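## Task

Place the 9-volt battery inside the pedal bin, then allow the bin's lid to shut.

## Robot and tools

Robot: two arms, left_arm and right_arm, each ending in a two-finger gripper. In the scene frame the origin sits at table-top height midway between the nominal bases; +x points out over the table, +z up, and left_arm is on the +y side (arm names do not match image sides). Calibrated bases: left_arm at (+0.044, +0.354, 0) m, quat_wxyz (+1.000, 0, 0, -0.012); right_arm at (+0.042, -0.329, 0) m, quat_wxyz (+1.000, 0, 0, +0.021). A camera stand is fixed behind the arms. Small loose things may occasionally get nudged by an outside push.

Frames: every gripper position, quaternion, velocity, Hand target and wrist-camera pose is given in that arm's own base frame. Head cameras and the table use the scene frame. Gripper axes: fingers extend along +z, they open and close along y. end_effector_position is the point between the pads, roughly 1 cm short of the tips. Reported poses may be a few cm off, worse at long reach.

Row layout (used by all motion tools): 16 numbers, always both arms: left_arm x, y, z (metres), qw, qx, qy, qz (w first), opening; then the same eight for right_arm. x, y, z and the quaternion are absolute targets in that arm's base frame, not offsets. Opening runs from -1 (closed) to +1 (fully open, 0.094 m). To hold an arm still, repeat its exact last reported pose and desired opening in every call; to keep orientation, resend the same quaternion rather than the drifted reading. Resending a gripper's current opening leaves it alone; a 0 is a real command.

execute_actions(actions, cameras): actions is a list of up to 15 actions; each action is a list of up to 15 rows, one per 1/30 s step, and a short action repeats its final row to fill 15 steps. Each target must lie within 0.6 m of the gripper's position at the start of that action along each gripper axis, or both arms' action is refused; the first action is checked against the last reported state. An empty actions list returns camera images and fuller state. cameras: list of names, ["all"], or []; an unknown name voids the call.

move(target, speed, blend, opening_speed, grip_force, blocking, cameras): target is one 16-number row or a list of up to 15 rows (waypoints), no 0.6 m limit. Grippers travel straight lines from their Hand target, all arms finishing together, capped at 10 s total. speed: m/s per arm path, 0.002 to 2.9, default 0.25 (rotation up to twice that in rad/s); one value or one per waypoint. blend: corner rounding radius in m for waypoint lists, 0 means stop at each. opening_speed: rate on the -1..+1 scale per second, at least 0.2; use it to close gently on fragile items. grip_force: newtons per pad, 10 to 50 (full); persists; lower forces close slowly. blocking=false returns after about 0.5 s while motion continues; a new move replaces a running one. Openings in the first row are applied at the start; in later rows, on arrival once everything is at rest. Paths ignore obstacles and the other arm, and avoid routing near an arm's own base (go around it). The result adds a move: line: done, off_target, moving, held, fault, plus limits such as paced or held. done means within 10 mm and 2 degrees; it says nothing about contact.

wait(seconds 0 to 10): lets time pass holding last commands; a running move continues. stop(): brakes a running move. zoom_image(camera, region [x0, y0, x1, y1] pixels, max 504x504): closer view of the newest image from cam_head_left, cam_head_right, cam_left_wrist or cam_right_wrist (each 672x504). finished_scene(scene): ends the current scene, irreversible; call it only once the goal holds without the robot.

Result lines: positions and quaternions per arm; Hand target (where the arm is actually being driven, possibly short of your command, so finish the remainder next call); Tool commands; grip_measured (finger opening on the command scale, reads a bit wide when empty and about 0.06 narrower than a squeezed hard part); Joint positions (last value is opening in metres); Joint velocities (may say within noise); Joint torques (include gravity, noisy, first three wrap at ±28 N m); motor temperatures, possibly a MOTOR HOT line at 75 °C. At 90 °C the arm folds and idles for the rest of the scene; at 100 °C it drops. Avoid long stretched holds or pushing at unreachable poses. Joint ranges (rad): waist -2.618 to 3.054, shoulder 0 to 3.142, elbow 0 to 3.142 (straight at 2.901), wrist pitch -1.571 to 1.571, wrist yaw -1.571 to 1.571, wrist roll -2.094 to 2.094.

Control notes: orientation commands are clipped to 40 degrees from the current one per step; friction can leave a gripper several cm off target at rest. To release, command an opening clearly above grip_measured. Head camera calibrations are provided (scene frame); wrist camera poses follow the arm and may lag during motion.

Avoid: dropping objects or releasing them while moving, fast impacts with the table or bin, hard pushes, arms or grippers touching each other (can fail the scene), strain on wrist camera cables, anything leaving the table. Time passes while you deliberate, so be brief.

Each tool is called after "Emit:" as name(argument=value, ...) on one line, values as JSON.

## Session

Emit:
execute_actions(actions=[])

Scene clock: 0.00 s.
left_arm: end_effector_position=(+0.3846, +0.0023, +0.1423) grip_measured=+1.000 end_effector_quat_wxyz=(+0.680, -0.017, +0.733, +0.016) | right_arm: end_effector_position=(+0.3791, -0.0135, +0.1413) grip_measured=+1.000 end_effector_quat_wxyz=(+0.681, +0.045, +0.730, -0.051)
Joint positions: left_arm=[-0.034 1.548 0.237 1.235 -0.08 -0.006 0.094] | right_arm=[0.049 1.551 0.218 1.263 0.185 0 0.094]
Joint velocities: within noise
Joint torques (N m): no reading
Motor temperatures (°C): left_arm=[24 22 27 21 23 22 22] | right_arm=[22 21 28 21 19 22 23]
Heat: left arm: 27 °C; right arm: 28 °C.
Hand target: left_arm +0.3857, +0.0023, +0.1458; +0.683, -0.017, +0.730, +0.016 | right_arm +0.3805, -0.0135, +0.1470; +0.687, +0.046, +0.724, -0.050
Tool commands: left_gripper/opening=+1.0 right_gripper/opening=+1.0
camera_calibration:
cam_left_wrist: T_world_to_cam=[[0.0471676, -0.998309, 0.0339691, -0.023463], [-0.379532, -0.0493678, -0.92386, 0.313287], [0.923975, 0.0306839, -0.381219, -0.193325], [0, 0, 0, 1]] pos_world=[0.298637, -0.00202505, 0.216531]
cam_right_wrist: T_world_to_cam=[[-0.172711, -0.984575, 0.0279884, 0.0425863], [-0.361294, 0.0368911, -0.931722, 0.306243], [0.916318, -0.171031, -0.362092, -0.19029], [0, 0, 0, 1]] pos_world=[0.292365, -0.00191372, 0.215239]

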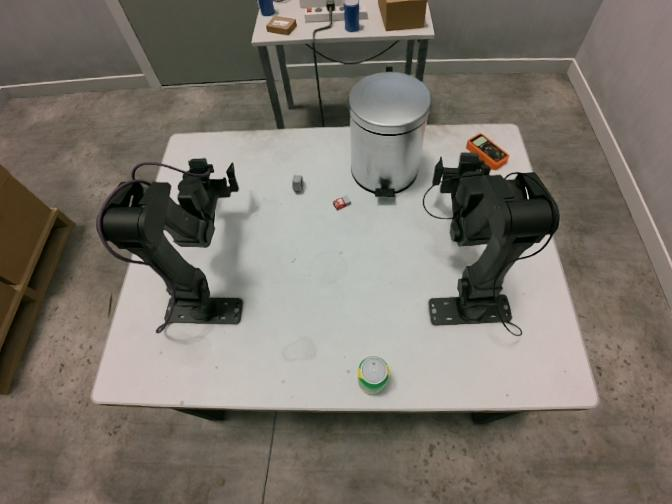

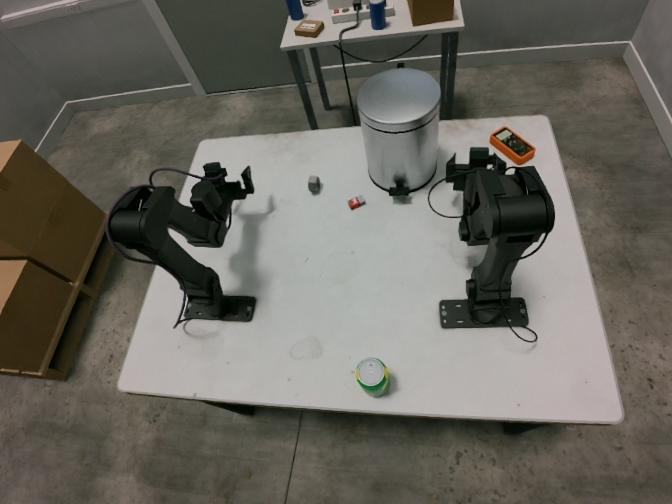

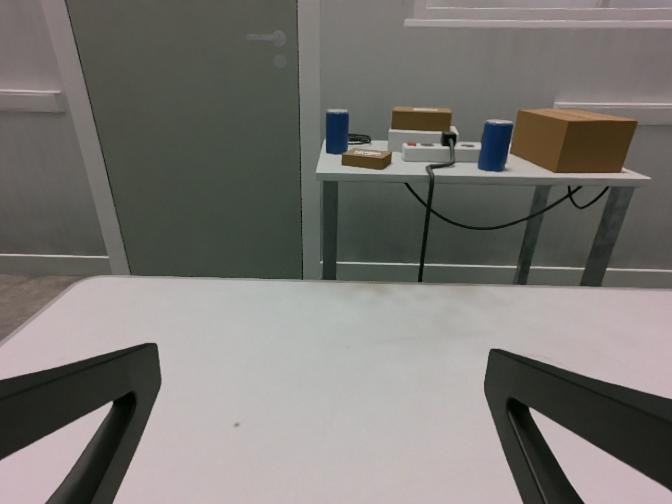

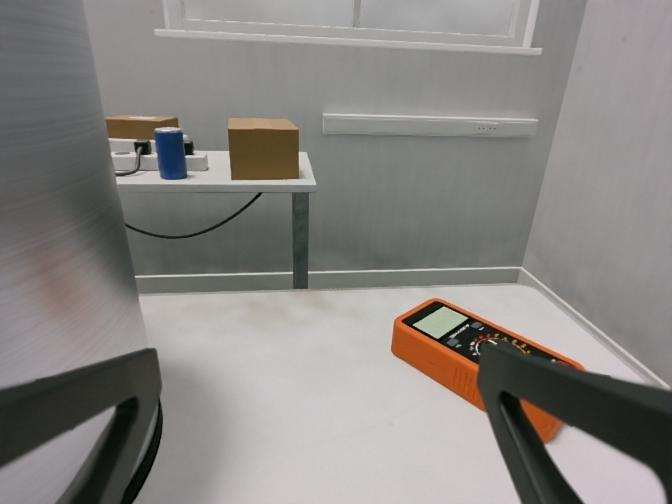

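Emit:
zoom_image(camera="cam_head_left", region=[270, 150, 370, 225])

Emit:
zoom_image(camera="cam_head_left", region=[325, 60, 455, 210])

Scaled by 5.040.

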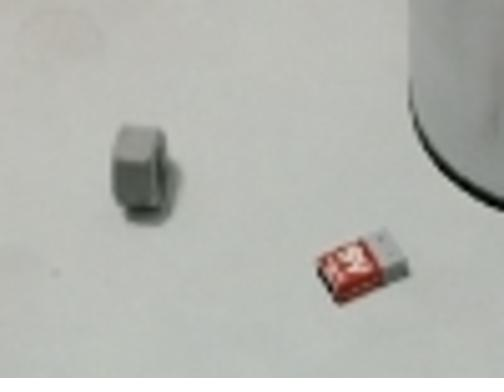

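Scaled by 3.360.

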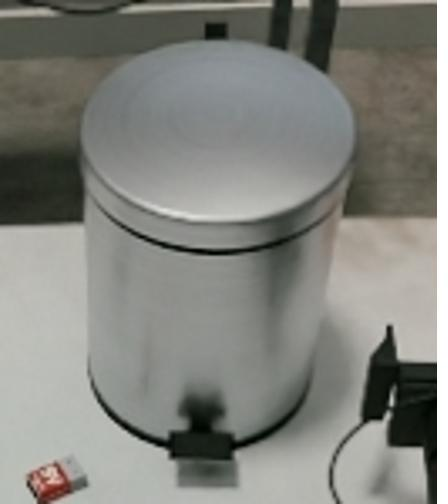

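Emit:
move(target=[0.3846,0.0023,0.1423,0.680,-0.017,0.733,0.016,-1,0.28,0.25,0.2,0,-0.862,0.508,0,1], cameras=["all"])

Scene clock: 36.77 s.
left_arm: end_effector_position=(+0.3846, +0.0023, +0.1423) grip_measured=-0.995 end_effector_quat_wxyz=(+0.680, -0.017, +0.733, +0.016) | right_arm: end_effector_position=(+0.2785, +0.2482, +0.1983) grip_measured=+1.000 end_effector_quat_wxyz=(-0.052, +0.858, -0.510, +0.016)
Joint positions: left_arm=[-0.034 1.548 0.237 1.235 -0.08 -0.006 0] | right_arm=[0.725 1.905 1.985 -1.542 -0.001 -1.343 0.094]
Joint torques (N m): left_arm=[-0.14 -4.74 4.18 1.96 0 0.02] | right_arm=[0.09 -7.72 6.86 0.43 -0.01 -0.06]
Heat: left arm: 28 °C; right arm: 29 °C.
Hand target: left_arm +0.3846, +0.0023, +0.1423; +0.680, -0.017, +0.733, +0.016 | right_arm +0.2799, +0.2498, +0.1994; -0.050, +0.860, -0.507, +0.016
Off the commanded pose: left_arm 0.000 m, 0 deg | right_arm 0.003 m, 6 deg.
joint sent to its limit (right arm) — joint 4 (wrist pitch), lower limit. The joint targets are off in orientation, not in position.
move: off_target (right_arm)
camera_calibration:
cam_left_wrist: T_world_to_cam=[[0.0471676, -0.998309, 0.0339691, -0.023463], [-0.379532, -0.0493678, -0.92386, 0.313287], [0.923975, 0.0306839, -0.381219, -0.193325], [0, 0, 0, 1]] pos_world=[0.298637, -0.00202505, 0.216531]
cam_right_wrist: T_world_to_cam=[[0.864473, 0.481297, 0.145049, -0.394631], [0.432714, -0.859348, 0.272543, 0.0758617], [0.255822, -0.172842, -0.951147, 0.268481], [0, 0, 0, 1]] pos_world=[0.239638, 0.301531, 0.29193]

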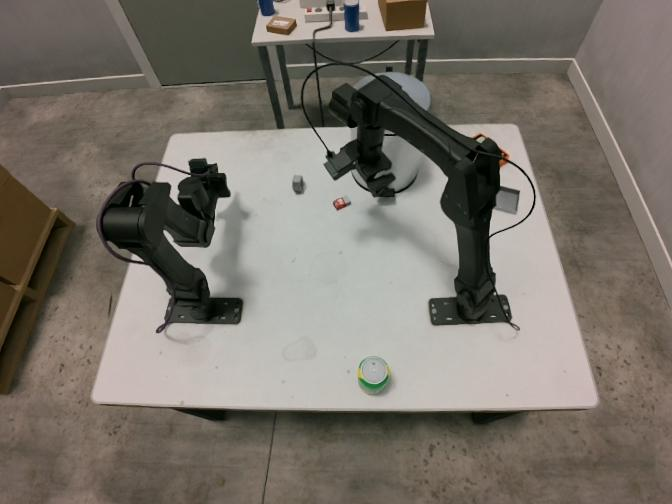

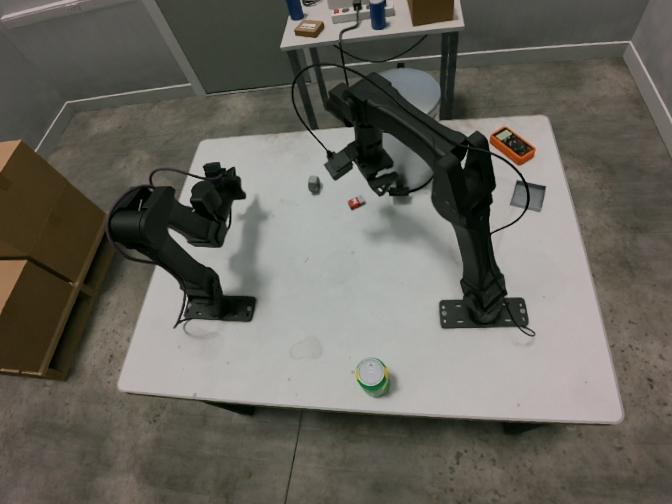

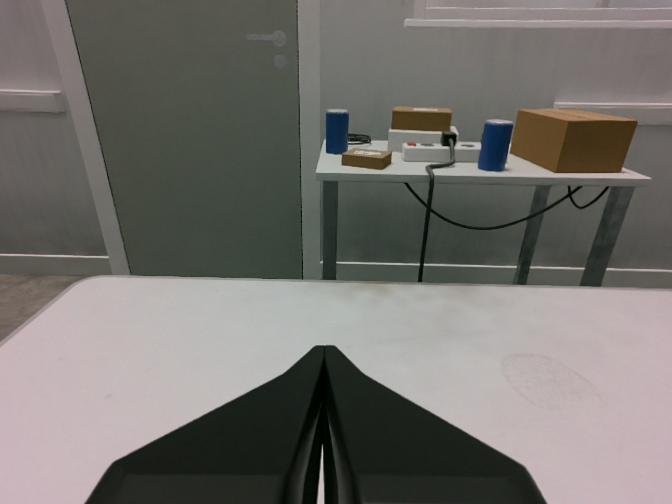

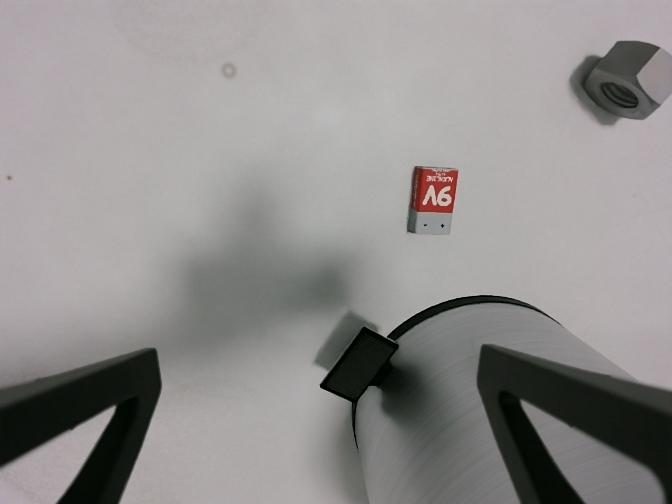

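Emit:
move(target=[0.3846,0.0023,0.1423,0.680,-0.017,0.733,0.016,-1,0.36,0.314,0.09,0,-0.862,0.508,0,1], cameras=["cam_right_wrist"])

Scene clock: 49.63 s.
left_arm: end_effector_position=(+0.3846, +0.0023, +0.1423) grip_measured=-0.995 end_effector_quat_wxyz=(+0.680, -0.017, +0.733, +0.016) | right_arm: end_effector_position=(+0.3577, +0.3147, +0.0868) grip_measured=+1.000 end_effector_quat_wxyz=(-0.005, +0.861, -0.509, +0.002)
Joint positions: left_arm=[-0.034 1.548 0.237 1.235 -0.08 -0.006 0] | right_arm=[0.72 2.476 2.458 -1.541 0.001 -1.354 0.094]
Joint torques (N m): left_arm=[-0.03 -4.74 4.14 1.97 0.01 0.02] | right_arm=[-0.32 -12.38 6.78 0.26 -0.03 -0.08]
Motor temperatures (°C): left_arm=[24 22 28 26 23 21 22] | right_arm=[21 22 29 23 19 22 23]
Heat: left arm: 28 °C; right arm: 29 °C.
Hand target: left_arm +0.3846, +0.0023, +0.1423; +0.680, -0.017, +0.733, +0.016 | right_arm +0.3598, +0.3138, +0.0898; -0.007, +0.861, -0.508, +0.002
Off the commanded pose: left_arm 0.000 m, 0 deg | right_arm 0.004 m, 1 deg.
joint sent to its limit (right arm) — joint 4 (wrist pitch), lower limit. The joint targets still meet the commanded pose.
move: done
camera_calibration:
cam_right_wrist: T_world_to_cam=[[0.868557, 0.492964, 0.0509352, -0.475849], [0.458105, -0.837823, 0.296972, 0.111219], [0.189071, -0.234604, -0.953527, 0.197083], [0, 0, 0, 1]] pos_world=[0.32509, 0.373994, 0.179132]
Images, in order (width x height): cam_right_wrist 672x504.

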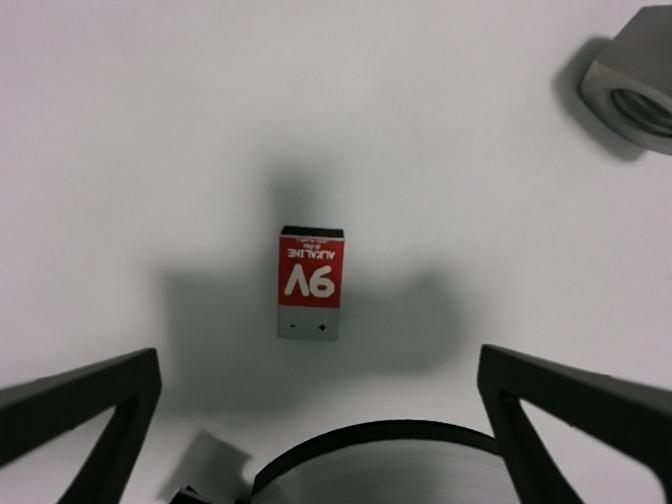

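Emit:
move(target=[[0.3846,0.0023,0.1423,0.680,-0.017,0.733,0.016,-1,0.357,0.314,0.017,0,-0.862,0.508,0,1],[0.3846,0.0023,0.1423,0.680,-0.017,0.733,0.016,-1,0.357,0.314,0.017,0,-0.862,0.508,0,-0.53]], opening_speed=0.8, speed=0.12, cameras=["cam_right_wrist","cam_head_right"])

Scene clock: 62.90 s.
left_arm: end_effector_position=(+0.3846, +0.0023, +0.1423) grip_measured=-0.995 end_effector_quat_wxyz=(+0.680, -0.017, +0.733, +0.016) | right_arm: end_effector_position=(+0.3635, +0.3184, +0.0182) grip_measured=-0.454 end_effector_quat_wxyz=(-0.010, +0.861, -0.509, +0.007)
Joint positions: left_arm=[-0.034 1.548 0.237 1.235 -0.08 -0.006 0] | right_arm=[0.72 2.463 2.162 -1.245 0.007 -1.354 0.026]
Joint torques (N m): left_arm=[-0.09 -4.74 4.18 1.96 0 0.03] | right_arm=[-0.01 -13.6 3.67 0.31 -0.09 -0.02]
Heat: left arm: 27 °C; right arm: 30 °C.
Hand target: left_arm +0.3846, +0.0023, +0.1423; +0.680, -0.017, +0.733, +0.016 | right_arm +0.3571, +0.3141, +0.0170; +0.000, +0.861, -0.508, +0.000
Off the commanded pose: left_arm 0.000 m, 0 deg | right_arm 0.008 m, 1 deg.
move: done
camera_calibration:
cam_right_wrist: T_world_to_cam=[[0.867839, 0.492644, 0.0644721, -0.479113], [0.453977, -0.838985, 0.300014, 0.133766], [0.201892, -0.231095, -0.951753, 0.125648], [0, 0, 0, 1]] pos_world=[0.329699, 0.377297, 0.110344]
Images, in order (width x height): cam_head_right 672x504, cam_right_wrist 672x504.

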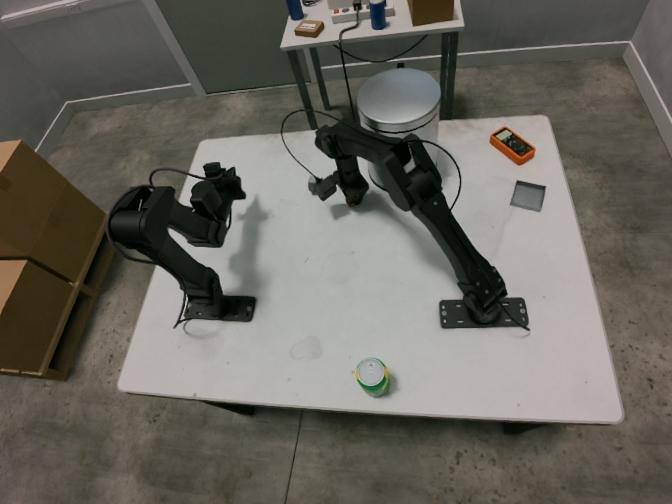

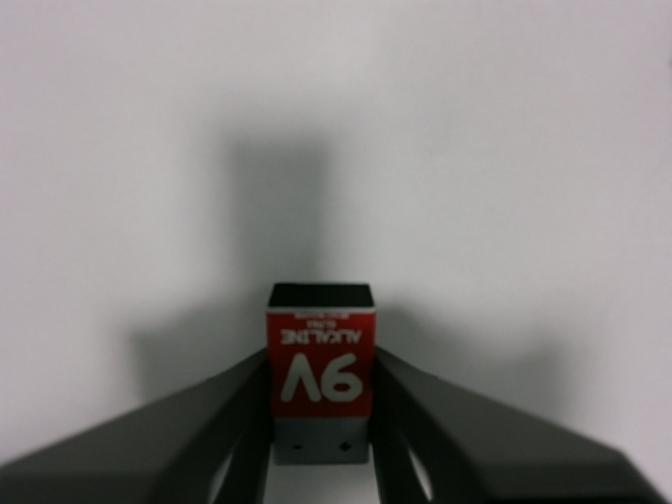

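Emit:
move(target=[[0.3846,0.0023,0.1423,0.680,-0.017,0.733,0.016,-1,0.355,0.318,0.1,0,-0.862,0.508,0,-0.53],[0.3846,0.0023,0.1423,0.680,-0.017,0.733,0.016,-1,0.33,0.29,0.28,0,-0.862,0.508,0,-0.53],[0.27,-0.30,0.2,0.338,0.433,0.816,-0.180,-1,0.27,0.1,0.4,0.255,-0.168,0.951,0.045,-0.53]], blend=[0.03,0.05,0], cameras=["all"])

Scene clock: 83.33 s.
left_arm: end_effector_position=(+0.2690, -0.2940, +0.1916) grip_measured=-0.995 end_effector_quat_wxyz=(+0.333, +0.426, +0.823, -0.175) | right_arm: end_effector_position=(+0.2735, +0.1043, +0.3966) grip_measured=-0.454 end_effector_quat_wxyz=(+0.348, -0.169, +0.920, +0.065)
Joint positions: left_arm=[-0.774 1.394 1.127 -0.54 0.13 0.13 0] | right_arm=[0.356 1.418 2.126 -1.556 -0.007 -0.004 0.026]
Joint torques (N m): left_arm=[-0.46 -5.09 9.06 1.43 0.18 0.12] | right_arm=[-0.32 -4.6 3.4 1.39 0.06 0.06]
Motor temperatures (°C): left_arm=[24 23 28 27 23 21 22] | right_arm=[21 29 29 22 19 22 24]
Heat: left arm: 28 °C; right arm: 29 °C.
Hand target: left_arm +0.2699, -0.2998, +0.2001; +0.338, +0.433, +0.816, -0.180 | right_arm +0.2702, +0.1001, +0.3994; +0.354, -0.162, +0.919, +0.063
Off the commanded pose: left_arm 0.010 m, 1 deg | right_arm 0.006 m, 11 deg.
joint read past its limit (right arm) — joint 4 (wrist pitch), lower limit.
joint sent to its limit (right arm) — joint 4 (wrist pitch), lower limit. The joint targets are off in orientation, not in position.
move: off_target (right_arm)
camera_calibration:
cam_left_wrist: T_world_to_cam=[[-0.80328, -0.594916, 0.0285586, 0.0329528], [-0.544476, 0.714048, -0.440093, 0.476503], [0.241426, -0.369067, -0.897498, 0.106379], [0, 0, 0, 1]] pos_world=[0.260232, -0.28138, 0.304239]
cam_right_wrist: T_world_to_cam=[[0.340505, -0.939589, 0.0350505, -0.0147361], [-0.853196, -0.324432, -0.408411, 0.466273], [0.39511, 0.109161, -0.912125, 0.350525], [0, 0, 0, 1]] pos_world=[0.264344, 0.0991642, 0.51067]

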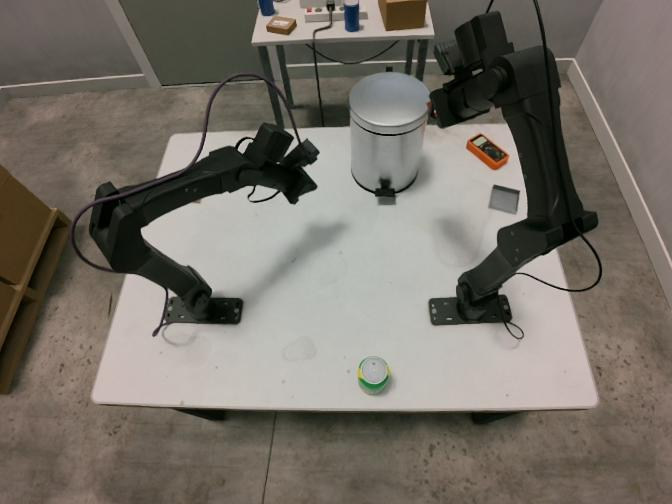

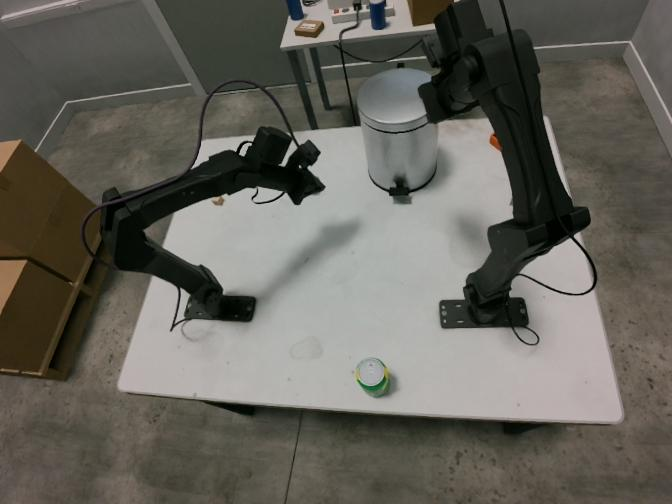

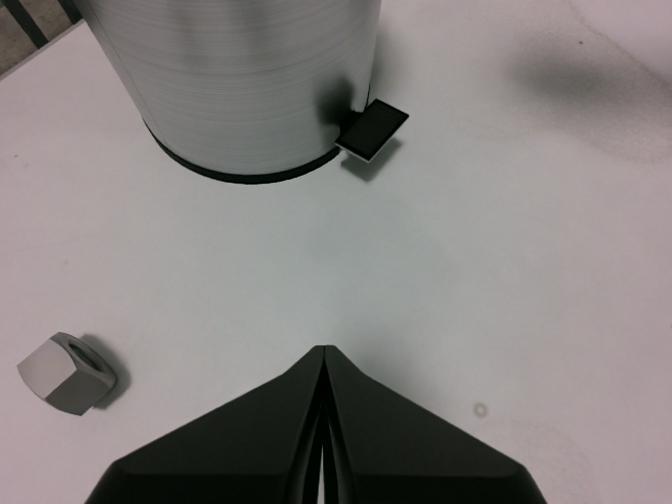

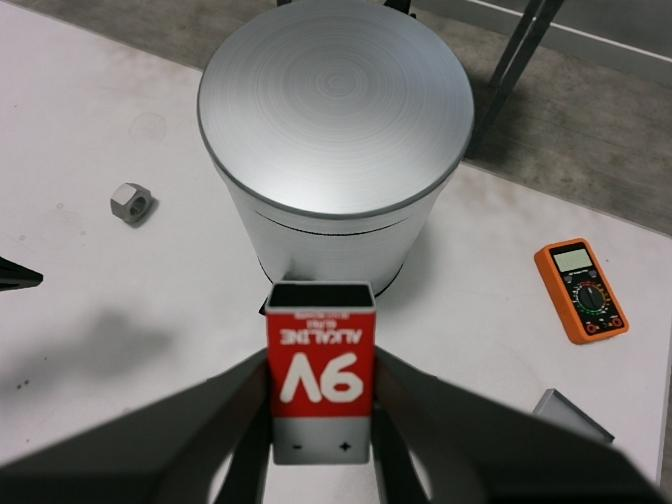

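Emit:
move(target=[[0.355,-0.47,0.09,0.338,0.433,0.816,-0.180,-1,0.2702,0.1001,0.3994,0.354,-0.162,0.919,0.063,-0.53],[0.376,-0.504,0.065,0.338,0.433,0.816,-0.180,-1,0.2702,0.1001,0.3994,0.354,-0.162,0.919,0.063,-0.53]], speed=[0.2,0.08], blend=[0.01,0], cameras=["all"])

Scene clock: 93.63 s.
left_arm: end_effector_position=(+0.3606, -0.5075, +0.0743) grip_measured=-0.995 end_effector_quat_wxyz=(+0.338, +0.453, +0.803, -0.189) | right_arm: end_effector_position=(+0.2735, +0.1043, +0.3966) grip_measured=-0.454 end_effector_quat_wxyz=(+0.348, -0.168, +0.920, +0.066)
Joint positions: left_arm=[-0.936 2.32 1.831 -0.289 0.063 0.065 0] | right_arm=[0.356 1.418 2.126 -1.556 -0.007 -0.003 0.026]
Joint torques (N m): left_arm=[1.47 -11.25 8.8 1.55 -0.15 -0.25] | right_arm=[-0.31 -4.64 3.28 1.41 0.07 0.07]
Heat: left arm: 29 °C; right arm: 29 °C.
Hand target: left_arm +0.3754, -0.5032, +0.0651; +0.338, +0.433, +0.816, -0.180 | right_arm +0.2703, +0.1002, +0.3994; +0.354, -0.162, +0.919, +0.063
Off the commanded pose: left_arm 0.018 m, 3 deg | right_arm 0.006 m, 1 deg.
joint read past its limit (right arm) — joint 4 (wrist pitch), lower limit.
move: off_target (left_arm)
camera_calibration:
cam_left_wrist: T_world_to_cam=[[-0.843542, -0.536576, 0.0228492, 0.0273518], [-0.485193, 0.743142, -0.46079, 0.622033], [0.230269, -0.399782, -0.887215, -0.112091], [0, 0, 0, 1]] pos_world=[0.35069, -0.492395, 0.186552]
cam_right_wrist: T_world_to_cam=[[0.339707, -0.939904, 0.0343283, -0.0141254], [-0.853561, -0.323418, -0.408453, 0.466289], [0.39501, 0.109453, -0.912133, 0.350527], [0, 0, 0, 1]] pos_world=[0.264343, 0.0991636, 0.510669]

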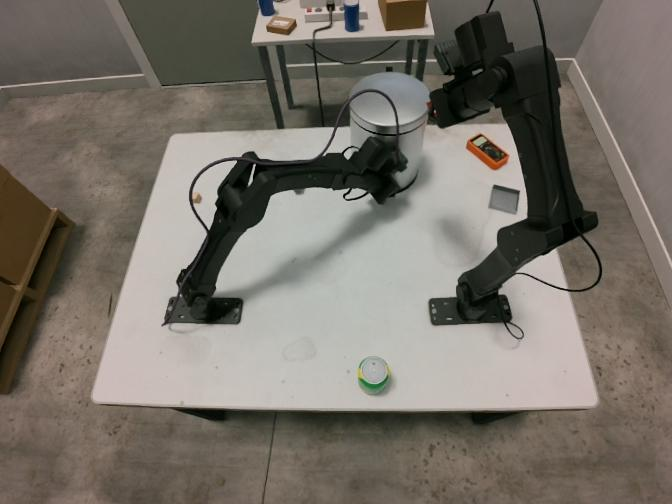

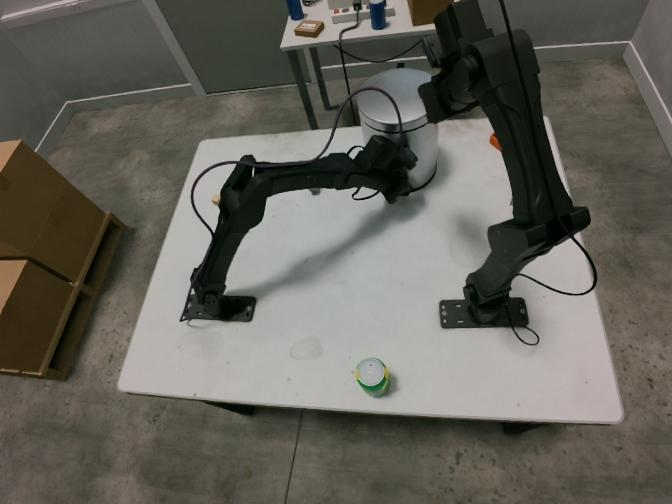

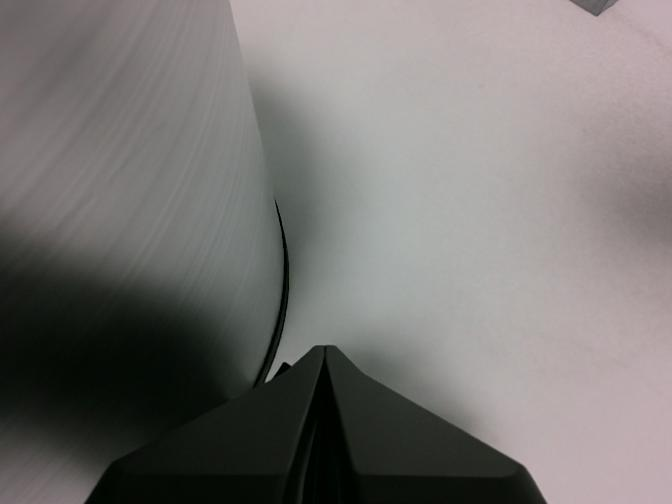

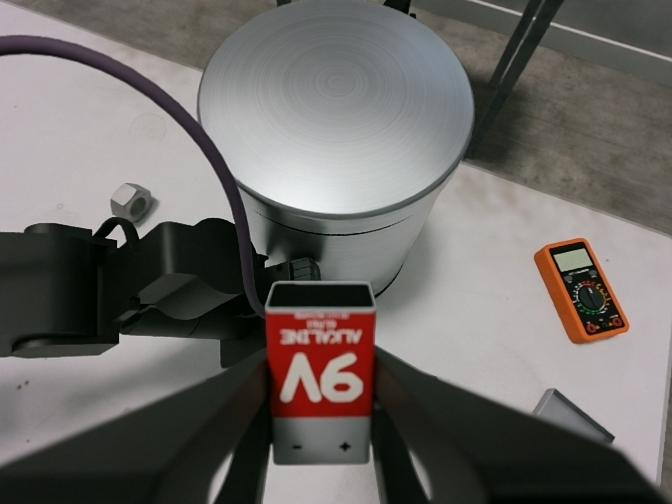

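Emit:
move(target=[[0.31,-0.47,0.10,0.374,0.200,0.902,-0.083,-1,0.2702,0.1001,0.3994,0.354,-0.162,0.919,0.063,-0.53],[0.366,-0.507,0.07,0.374,0.200,0.902,-0.083,-1,0.2702,0.1001,0.3994,0.354,-0.162,0.919,0.063,-0.53]], speed=[0.2,0.1], cameras=["all"])

Scene clock: 104.13 s.
left_arm: end_effector_position=(+0.3595, -0.5067, +0.0745) grip_measured=-0.995 end_effector_quat_wxyz=(+0.373, +0.202, +0.901, -0.090) | right_arm: end_effector_position=(+0.2735, +0.1043, +0.3966) grip_measured=-0.454 end_effector_quat_wxyz=(+0.348, -0.168, +0.920, +0.066)
Joint positions: left_arm=[-1.075 2.423 2.038 -0.501 -0.424 -0.481 0] | right_arm=[0.356 1.418 2.126 -1.556 -0.007 -0.003 0.026]
Joint torques (N m): left_arm=[0.61 -12.66 8.84 1.31 -0.24 0.06] | right_arm=[-0.32 -4.64 3.29 1.4 0.07 0.08]
Heat: left arm: 29 °C; right arm: 28 °C.
Hand target: left_arm +0.3658, -0.5068, +0.0701; +0.374, +0.200, +0.902, -0.083 | right_arm +0.2703, +0.1002, +0.3994; +0.354, -0.162, +0.919, +0.063
Off the commanded pose: left_arm 0.008 m, 1 deg | right_arm 0.006 m, 1 deg.
joint read past its limit (right arm) — joint 4 (wrist pitch), lower limit.
move: done
camera_calibration:
cam_left_wrist: T_world_to_cam=[[-0.409411, -0.911628, 0.0362883, -0.320278], [-0.819631, 0.350042, -0.453515, 0.541664], [0.400734, -0.215417, -0.89051, -0.078972], [0, 0, 0, 1]] pos_world=[0.344486, -0.498592, 0.18695]
cam_right_wrist: T_world_to_cam=[[0.339707, -0.939904, 0.0343283, -0.0141254], [-0.853561, -0.323418, -0.408453, 0.466289], [0.39501, 0.109453, -0.912133, 0.350527], [0, 0, 0, 1]] pos_world=[0.264343, 0.0991636, 0.510669]

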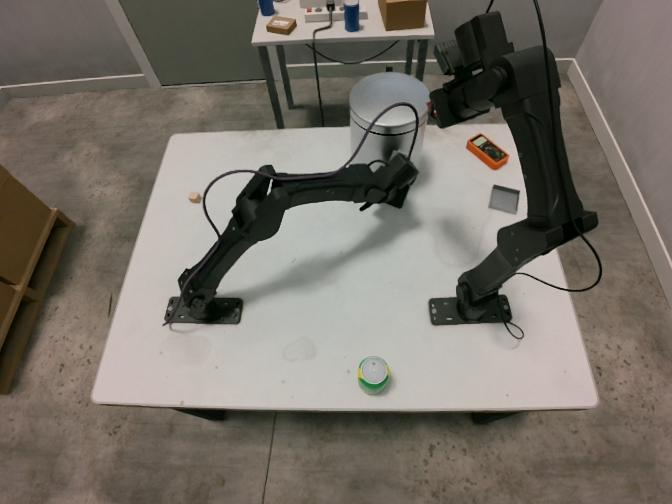

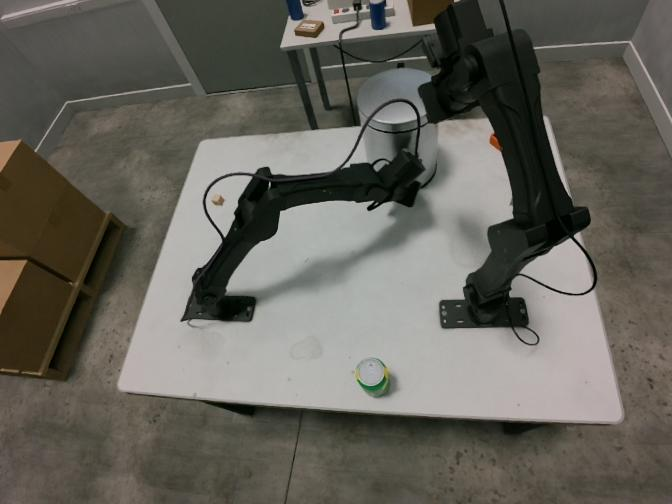

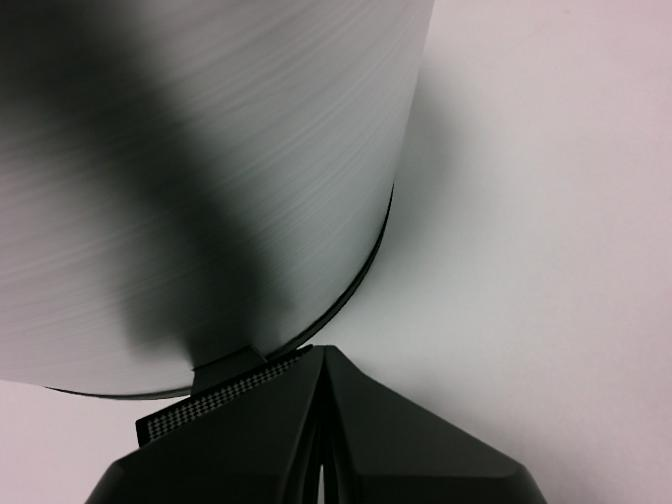

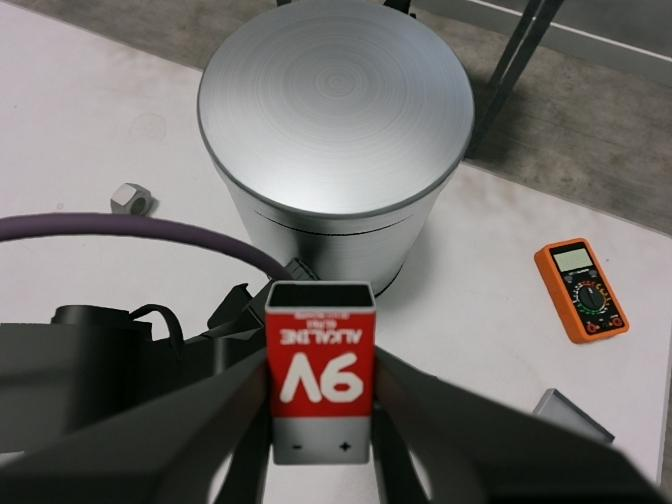

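Emit:
move(target=[[0.363,-0.473,0.07,0.374,0.200,0.902,-0.083,-1,0.2702,0.1001,0.3994,0.354,-0.162,0.919,0.063,-0.53],[0.363,-0.473,0.042,0.374,0.200,0.902,-0.083,-1,0.2702,0.1001,0.3994,0.354,-0.162,0.919,0.063,-0.53]], speed=0.08, cameras=["cam_head_left","cam_left_wrist","cam_right_wrist"])

Scene clock: 118.53 s.
left_arm: end_effector_position=(+0.3610, -0.4903, +0.0690) grip_measured=-0.995 end_effector_quat_wxyz=(+0.393, +0.195, +0.892, -0.114) | right_arm: end_effector_position=(+0.2735, +0.1043, +0.3966) grip_measured=-0.454 end_effector_quat_wxyz=(+0.348, -0.168, +0.920, +0.066)
Joint positions: left_arm=[-1.055 2.322 1.795 -0.284 -0.406 -0.461 0] | right_arm=[0.356 1.418 2.126 -1.556 -0.007 -0.003 0.026]
Joint torques (N m): left_arm=[1.33 -12.57 3.88 1.29 -0.22 0.09] | right_arm=[-0.29 -4.68 3.29 1.4 0.07 0.08]
Motor temperatures (°C): left_arm=[24 25 30 27 23 22 22] | right_arm=[21 24 28 24 19 22 25]
Heat: left arm: 30 °C; right arm: 28 °C.
Hand target: left_arm +0.3627, -0.4730, +0.0428; +0.374, +0.200, +0.902, -0.083 | right_arm +0.2703, +0.1002, +0.3994; +0.354, -0.162, +0.919, +0.063
Off the commanded pose: left_arm 0.032 m, 4 deg | right_arm 0.006 m, 1 deg.
joint read past its limit (right arm) — joint 4 (wrist pitch), lower limit.
move: off_target (left_arm)
camera_calibration:
cam_left_wrist: T_world_to_cam=[[-0.416596, -0.905898, 0.0761338, -0.301837], [-0.802613, 0.327181, -0.498764, 0.520292], [0.42692, -0.268889, -0.863388, -0.118366], [0, 0, 0, 1]] pos_world=[0.342382, -0.475491, 0.180288]
cam_right_wrist: T_world_to_cam=[[0.339707, -0.939904, 0.0343283, -0.0141254], [-0.853561, -0.323418, -0.408453, 0.466289], [0.39501, 0.109453, -0.912133, 0.350527], [0, 0, 0, 1]] pos_world=[0.264343, 0.0991636, 0.510669]
Images, in order (width x height): cam_head_left 672x504, cam_left_wrist 672x504, cam_right_wrist 672x504.

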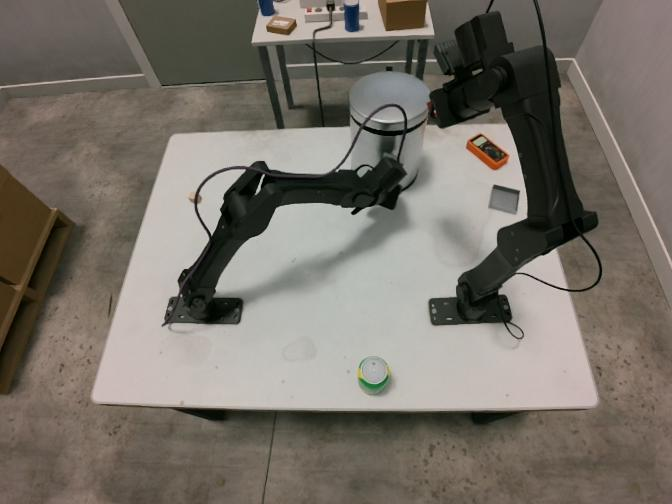

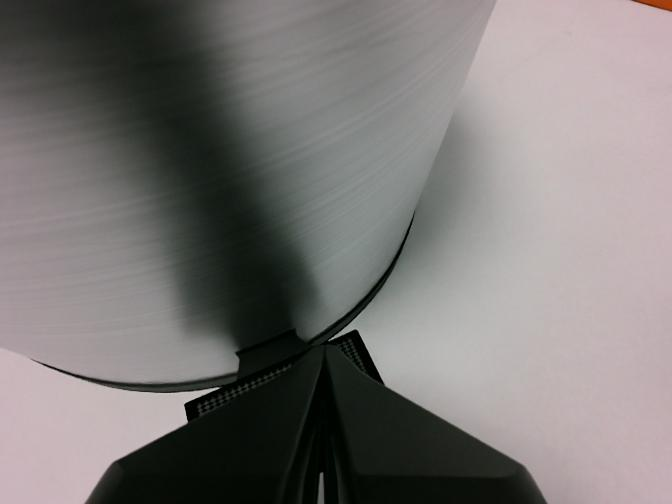

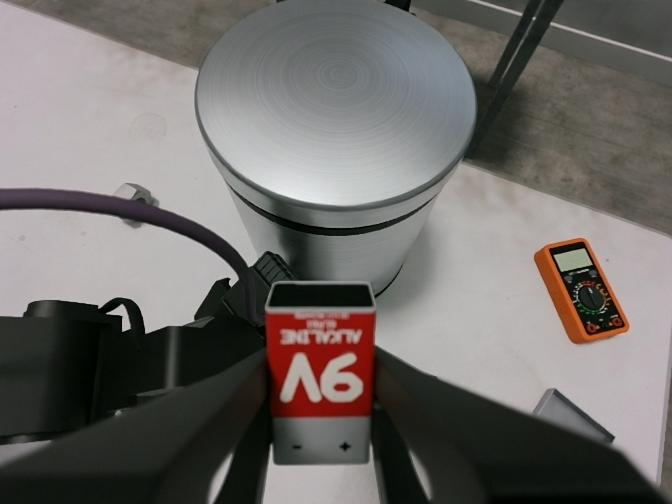

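Emit:
move(target=[0.361,-0.485,0.0,0.374,0.200,0.902,-0.083,-1,0.2702,0.1001,0.3994,0.354,-0.162,0.919,0.063,-0.53], speed=0.06, cameras=["cam_head_left","cam_left_wrist","cam_right_wrist"])

Scene clock: 123.73 s.
left_arm: end_effector_position=(+0.3690, -0.4959, +0.0617) grip_measured=-0.995 end_effector_quat_wxyz=(+0.420, +0.180, +0.882, -0.116) | right_arm: end_effector_position=(+0.2735, +0.1043, +0.3966) grip_measured=-0.454 end_effector_quat_wxyz=(+0.348, -0.168, +0.920, +0.066)
Joint positions: left_arm=[-1.06 2.355 1.777 -0.183 -0.452 -0.461 0] | right_arm=[0.356 1.418 2.126 -1.556 -0.007 -0.003 0.026]
Joint torques (N m): left_arm=[0.36 -8.21 4.04 1.27 0.08 -0.07] | right_arm=[-0.32 -4.68 3.29 1.39 0.06 0.07]
Heat: left arm: 29 °C; right arm: 28 °C.
Hand target: left_arm +0.3588, -0.4815, +0.0027; +0.374, +0.199, +0.902, -0.083 | right_arm +0.2703, +0.1002, +0.3994; +0.354, -0.162, +0.919, +0.063
Off the commanded pose: left_arm 0.063 m, 7 deg | right_arm 0.006 m, 1 deg.
joint read past its limit (right arm) — joint 4 (wrist pitch), lower limit.
move: off_target (left_arm)
camera_calibration:
cam_left_wrist: T_world_to_cam=[[-0.396098, -0.914685, 0.0803595, -0.315181], [-0.783145, 0.290848, -0.549628, 0.502905], [0.479364, -0.28064, -0.831536, -0.156836], [0, 0, 0, 1]] pos_world=[0.344186, -0.478575, 0.171324]
cam_right_wrist: T_world_to_cam=[[0.339707, -0.939904, 0.0343283, -0.0141254], [-0.853561, -0.323418, -0.408453, 0.466289], [0.39501, 0.109453, -0.912133, 0.350527], [0, 0, 0, 1]] pos_world=[0.264343, 0.0991636, 0.510669]
Images, in order (width x height): cam_head_left 672x504, cam_left_wrist 672x504, cam_right_wrist 672x504.

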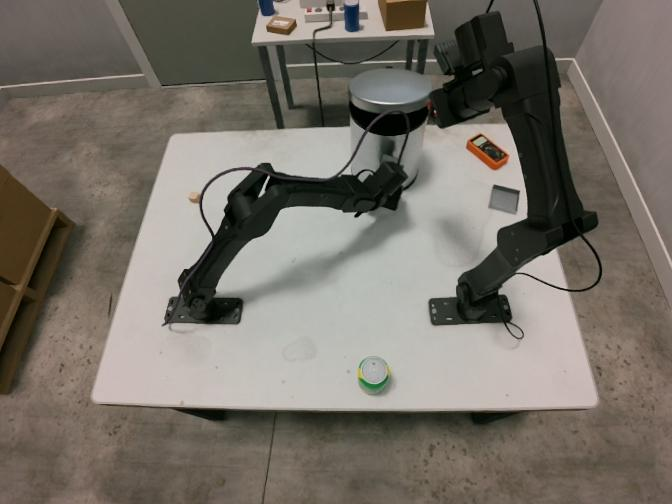

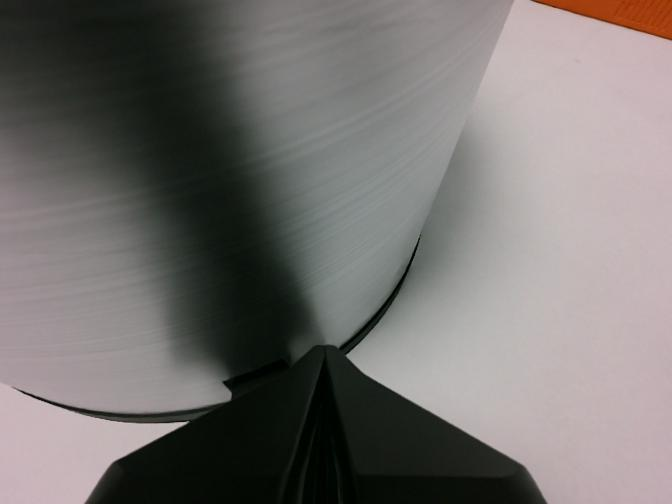

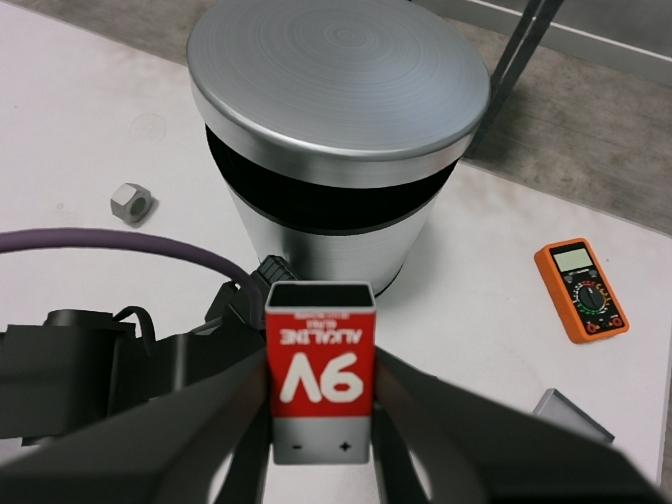

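Emit:
move(target=[0.355,-0.485,-0.06,0.374,0.200,0.902,-0.083,-1,0.2702,0.1001,0.3994,0.354,-0.162,0.919,0.063,-0.53], speed=0.06, cameras=["cam_head_left","cam_left_wrist","cam_right_wrist"])

Scene clock: 129.13 s.
left_arm: end_effector_position=(+0.3729, -0.5019, +0.0397) grip_measured=-0.995 end_effector_quat_wxyz=(+0.466, +0.151, +0.862, -0.128) | right_arm: end_effector_position=(+0.2735, +0.1042, +0.3966) grip_measured=-0.454 end_effector_quat_wxyz=(+0.348, -0.168, +0.920, +0.065)
Joint positions: left_arm=[-1.079 2.41 1.693 0.053 -0.528 -0.47 0] | right_arm=[0.356 1.418 2.126 -1.556 -0.007 -0.003 0.026]
Joint torques (N m): left_arm=[0.94 -6.01 2.84 0.76 0.69 -0.15] | right_arm=[-0.31 -4.64 3.28 1.39 0.07 0.07]
Heat: left arm: 28 °C; right arm: 28 °C.
Hand target: left_arm +0.3493, -0.4759, -0.0523; +0.374, +0.195, +0.903, -0.084 | right_arm +0.2703, +0.1001, +0.3994; +0.354, -0.162, +0.919, +0.063
Off the commanded pose: left_arm 0.103 m, 14 deg | right_arm 0.006 m, 1 deg.
joint read past its limit (right arm) — joint 4 (wrist pitch), lower limit.
move: off_target (left_arm)
camera_calibration:
cam_left_wrist: T_world_to_cam=[[-0.363269, -0.9252, 0.109731, -0.336049], [-0.743655, 0.216987, -0.632372, 0.447072], [0.56126, -0.311323, -0.766854, -0.227163], [0, 0, 0, 1]] pos_world=[0.337889, -0.478642, 0.14539]
cam_right_wrist: T_world_to_cam=[[0.339467, -0.939979, 0.0346655, -0.0143211], [-0.853609, -0.323338, -0.408416, 0.466242], [0.395111, 0.109053, -0.912137, 0.350553], [0, 0, 0, 1]] pos_world=[0.264343, 0.0990633, 0.51067]
Images, in order (width x height): cam_head_left 672x504, cam_left_wrist 672x504, cam_right_wrist 672x504.

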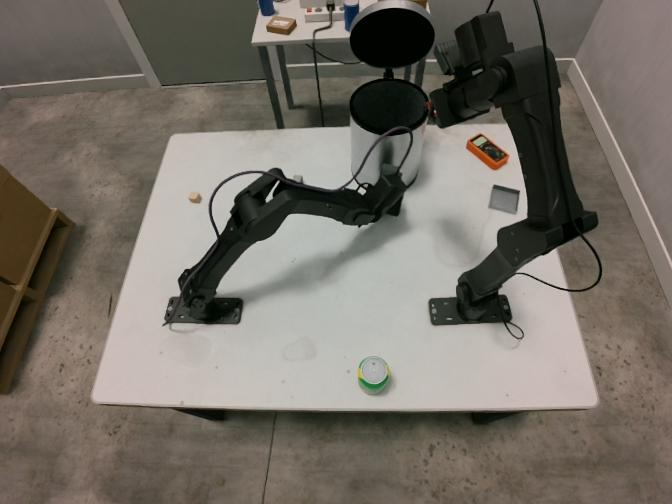

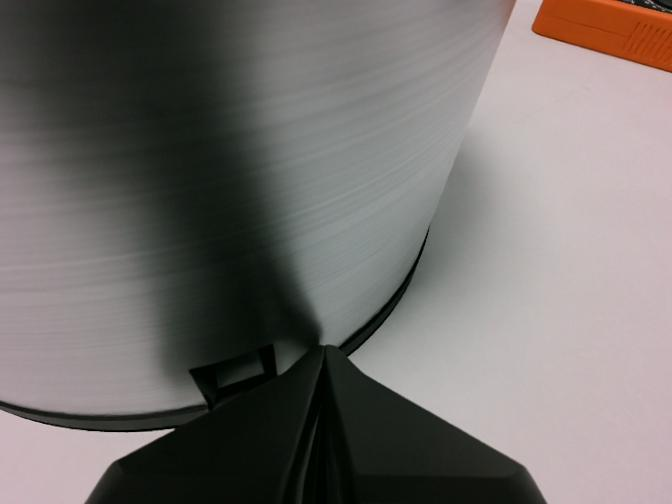

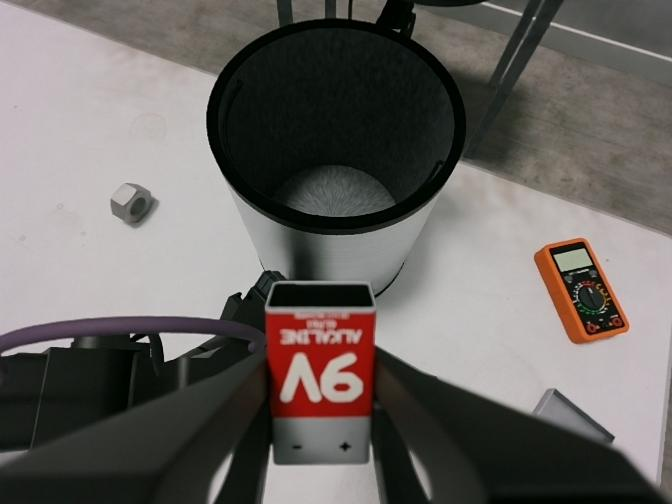

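Emit:
move(target=[[0.355,-0.485,-0.06,0.374,0.200,0.902,-0.083,-1,0.49,0.17,0.38,0.05,-0.174,0.983,0.01,-0.53],[0.355,-0.485,-0.06,0.374,0.200,0.902,-0.083,-1,0.495,0.172,0.29,0.02,-0.174,0.985,0,-0.53]], speed=0.22, cameras=["all"])

Scene clock: 144.83 s.
left_arm: end_effector_position=(+0.3727, -0.5014, +0.0392) grip_measured=-0.995 end_effector_quat_wxyz=(+0.473, +0.143, +0.858, -0.139) | right_arm: end_effector_position=(+0.4913, +0.1728, +0.2885) grip_measured=-0.454 end_effector_quat_wxyz=(+0.300, -0.164, +0.938, +0.052)
Joint positions: left_arm=[-1.079 2.405 1.659 0.109 -0.528 -0.477 0] | right_arm=[0.334 2.302 2.842 -1.492 -0.007 -0.009 0.026]
Joint torques (N m): left_arm=[0.98 -5.93 4.38 0.39 0.7 -0.07] | right_arm=[-0.06 -10.19 6.24 1.24 0.08 -0.06]
Heat: left arm: 27 °C; right arm: 28 °C.
Hand target: left_arm +0.3489, -0.4753, -0.0522; +0.376, +0.195, +0.902, -0.086 | right_arm +0.4945, +0.1717, +0.2895; +0.305, -0.164, +0.937, +0.048
Off the commanded pose: left_arm 0.102 m, 15 deg | right_arm 0.004 m, 33 deg.
elbow stopped short (right arm): the move would have taken joint 3 (elbow) straighter than the controller allows.
move: off_target (left_arm, right_arm); limits=paced
camera_calibration:
cam_left_wrist: T_world_to_cam=[[-0.361232, -0.922919, 0.133163, -0.336202], [-0.737701, 0.195501, -0.646202, 0.434063], [0.570359, -0.331663, -0.751459, -0.241473], [0, 0, 0, 1]] pos_world=[0.336488, -0.475235, 0.143805]
cam_right_wrist: T_world_to_cam=[[0.326645, -0.944334, 0.0392077, -0.0142881], [-0.894145, -0.322195, -0.310959, 0.621889], [0.306281, 0.0665157, -0.949614, 0.220156], [0, 0, 0, 1]] pos_world=[0.493297, 0.172233, 0.403006]

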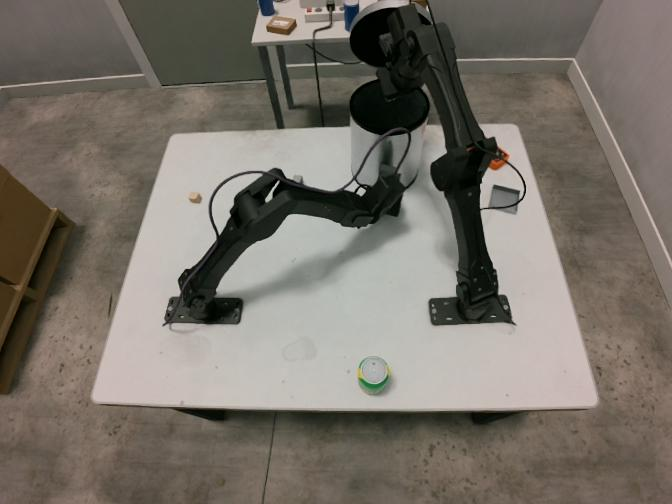

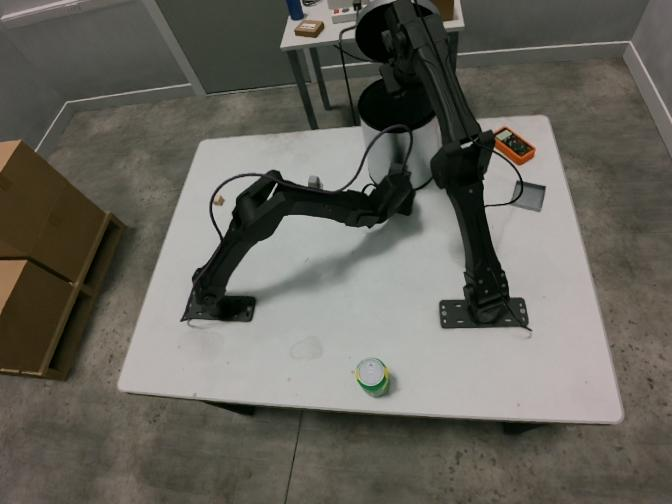

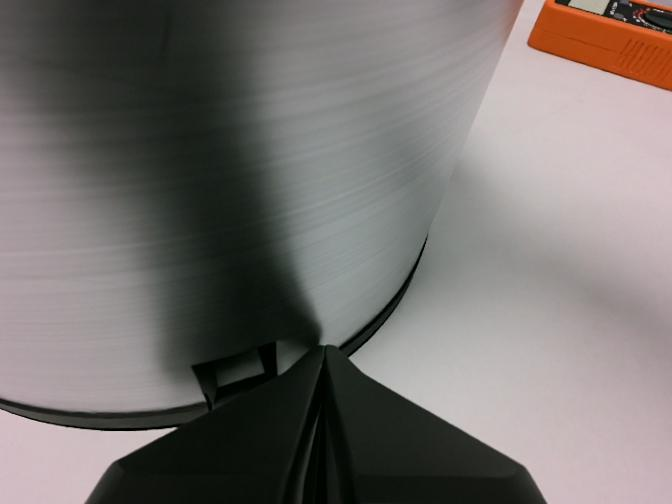

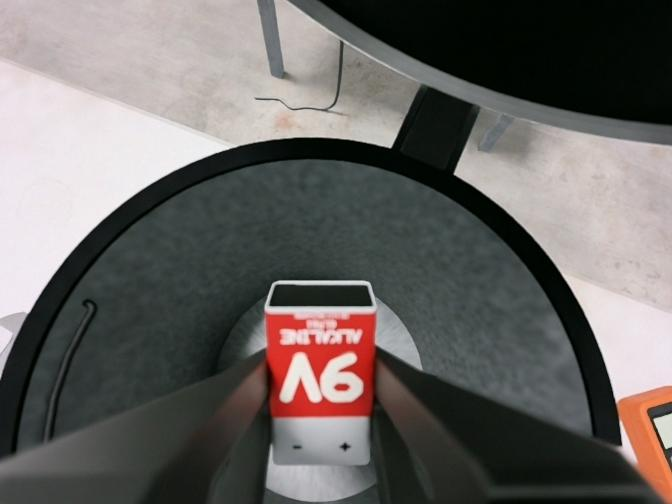

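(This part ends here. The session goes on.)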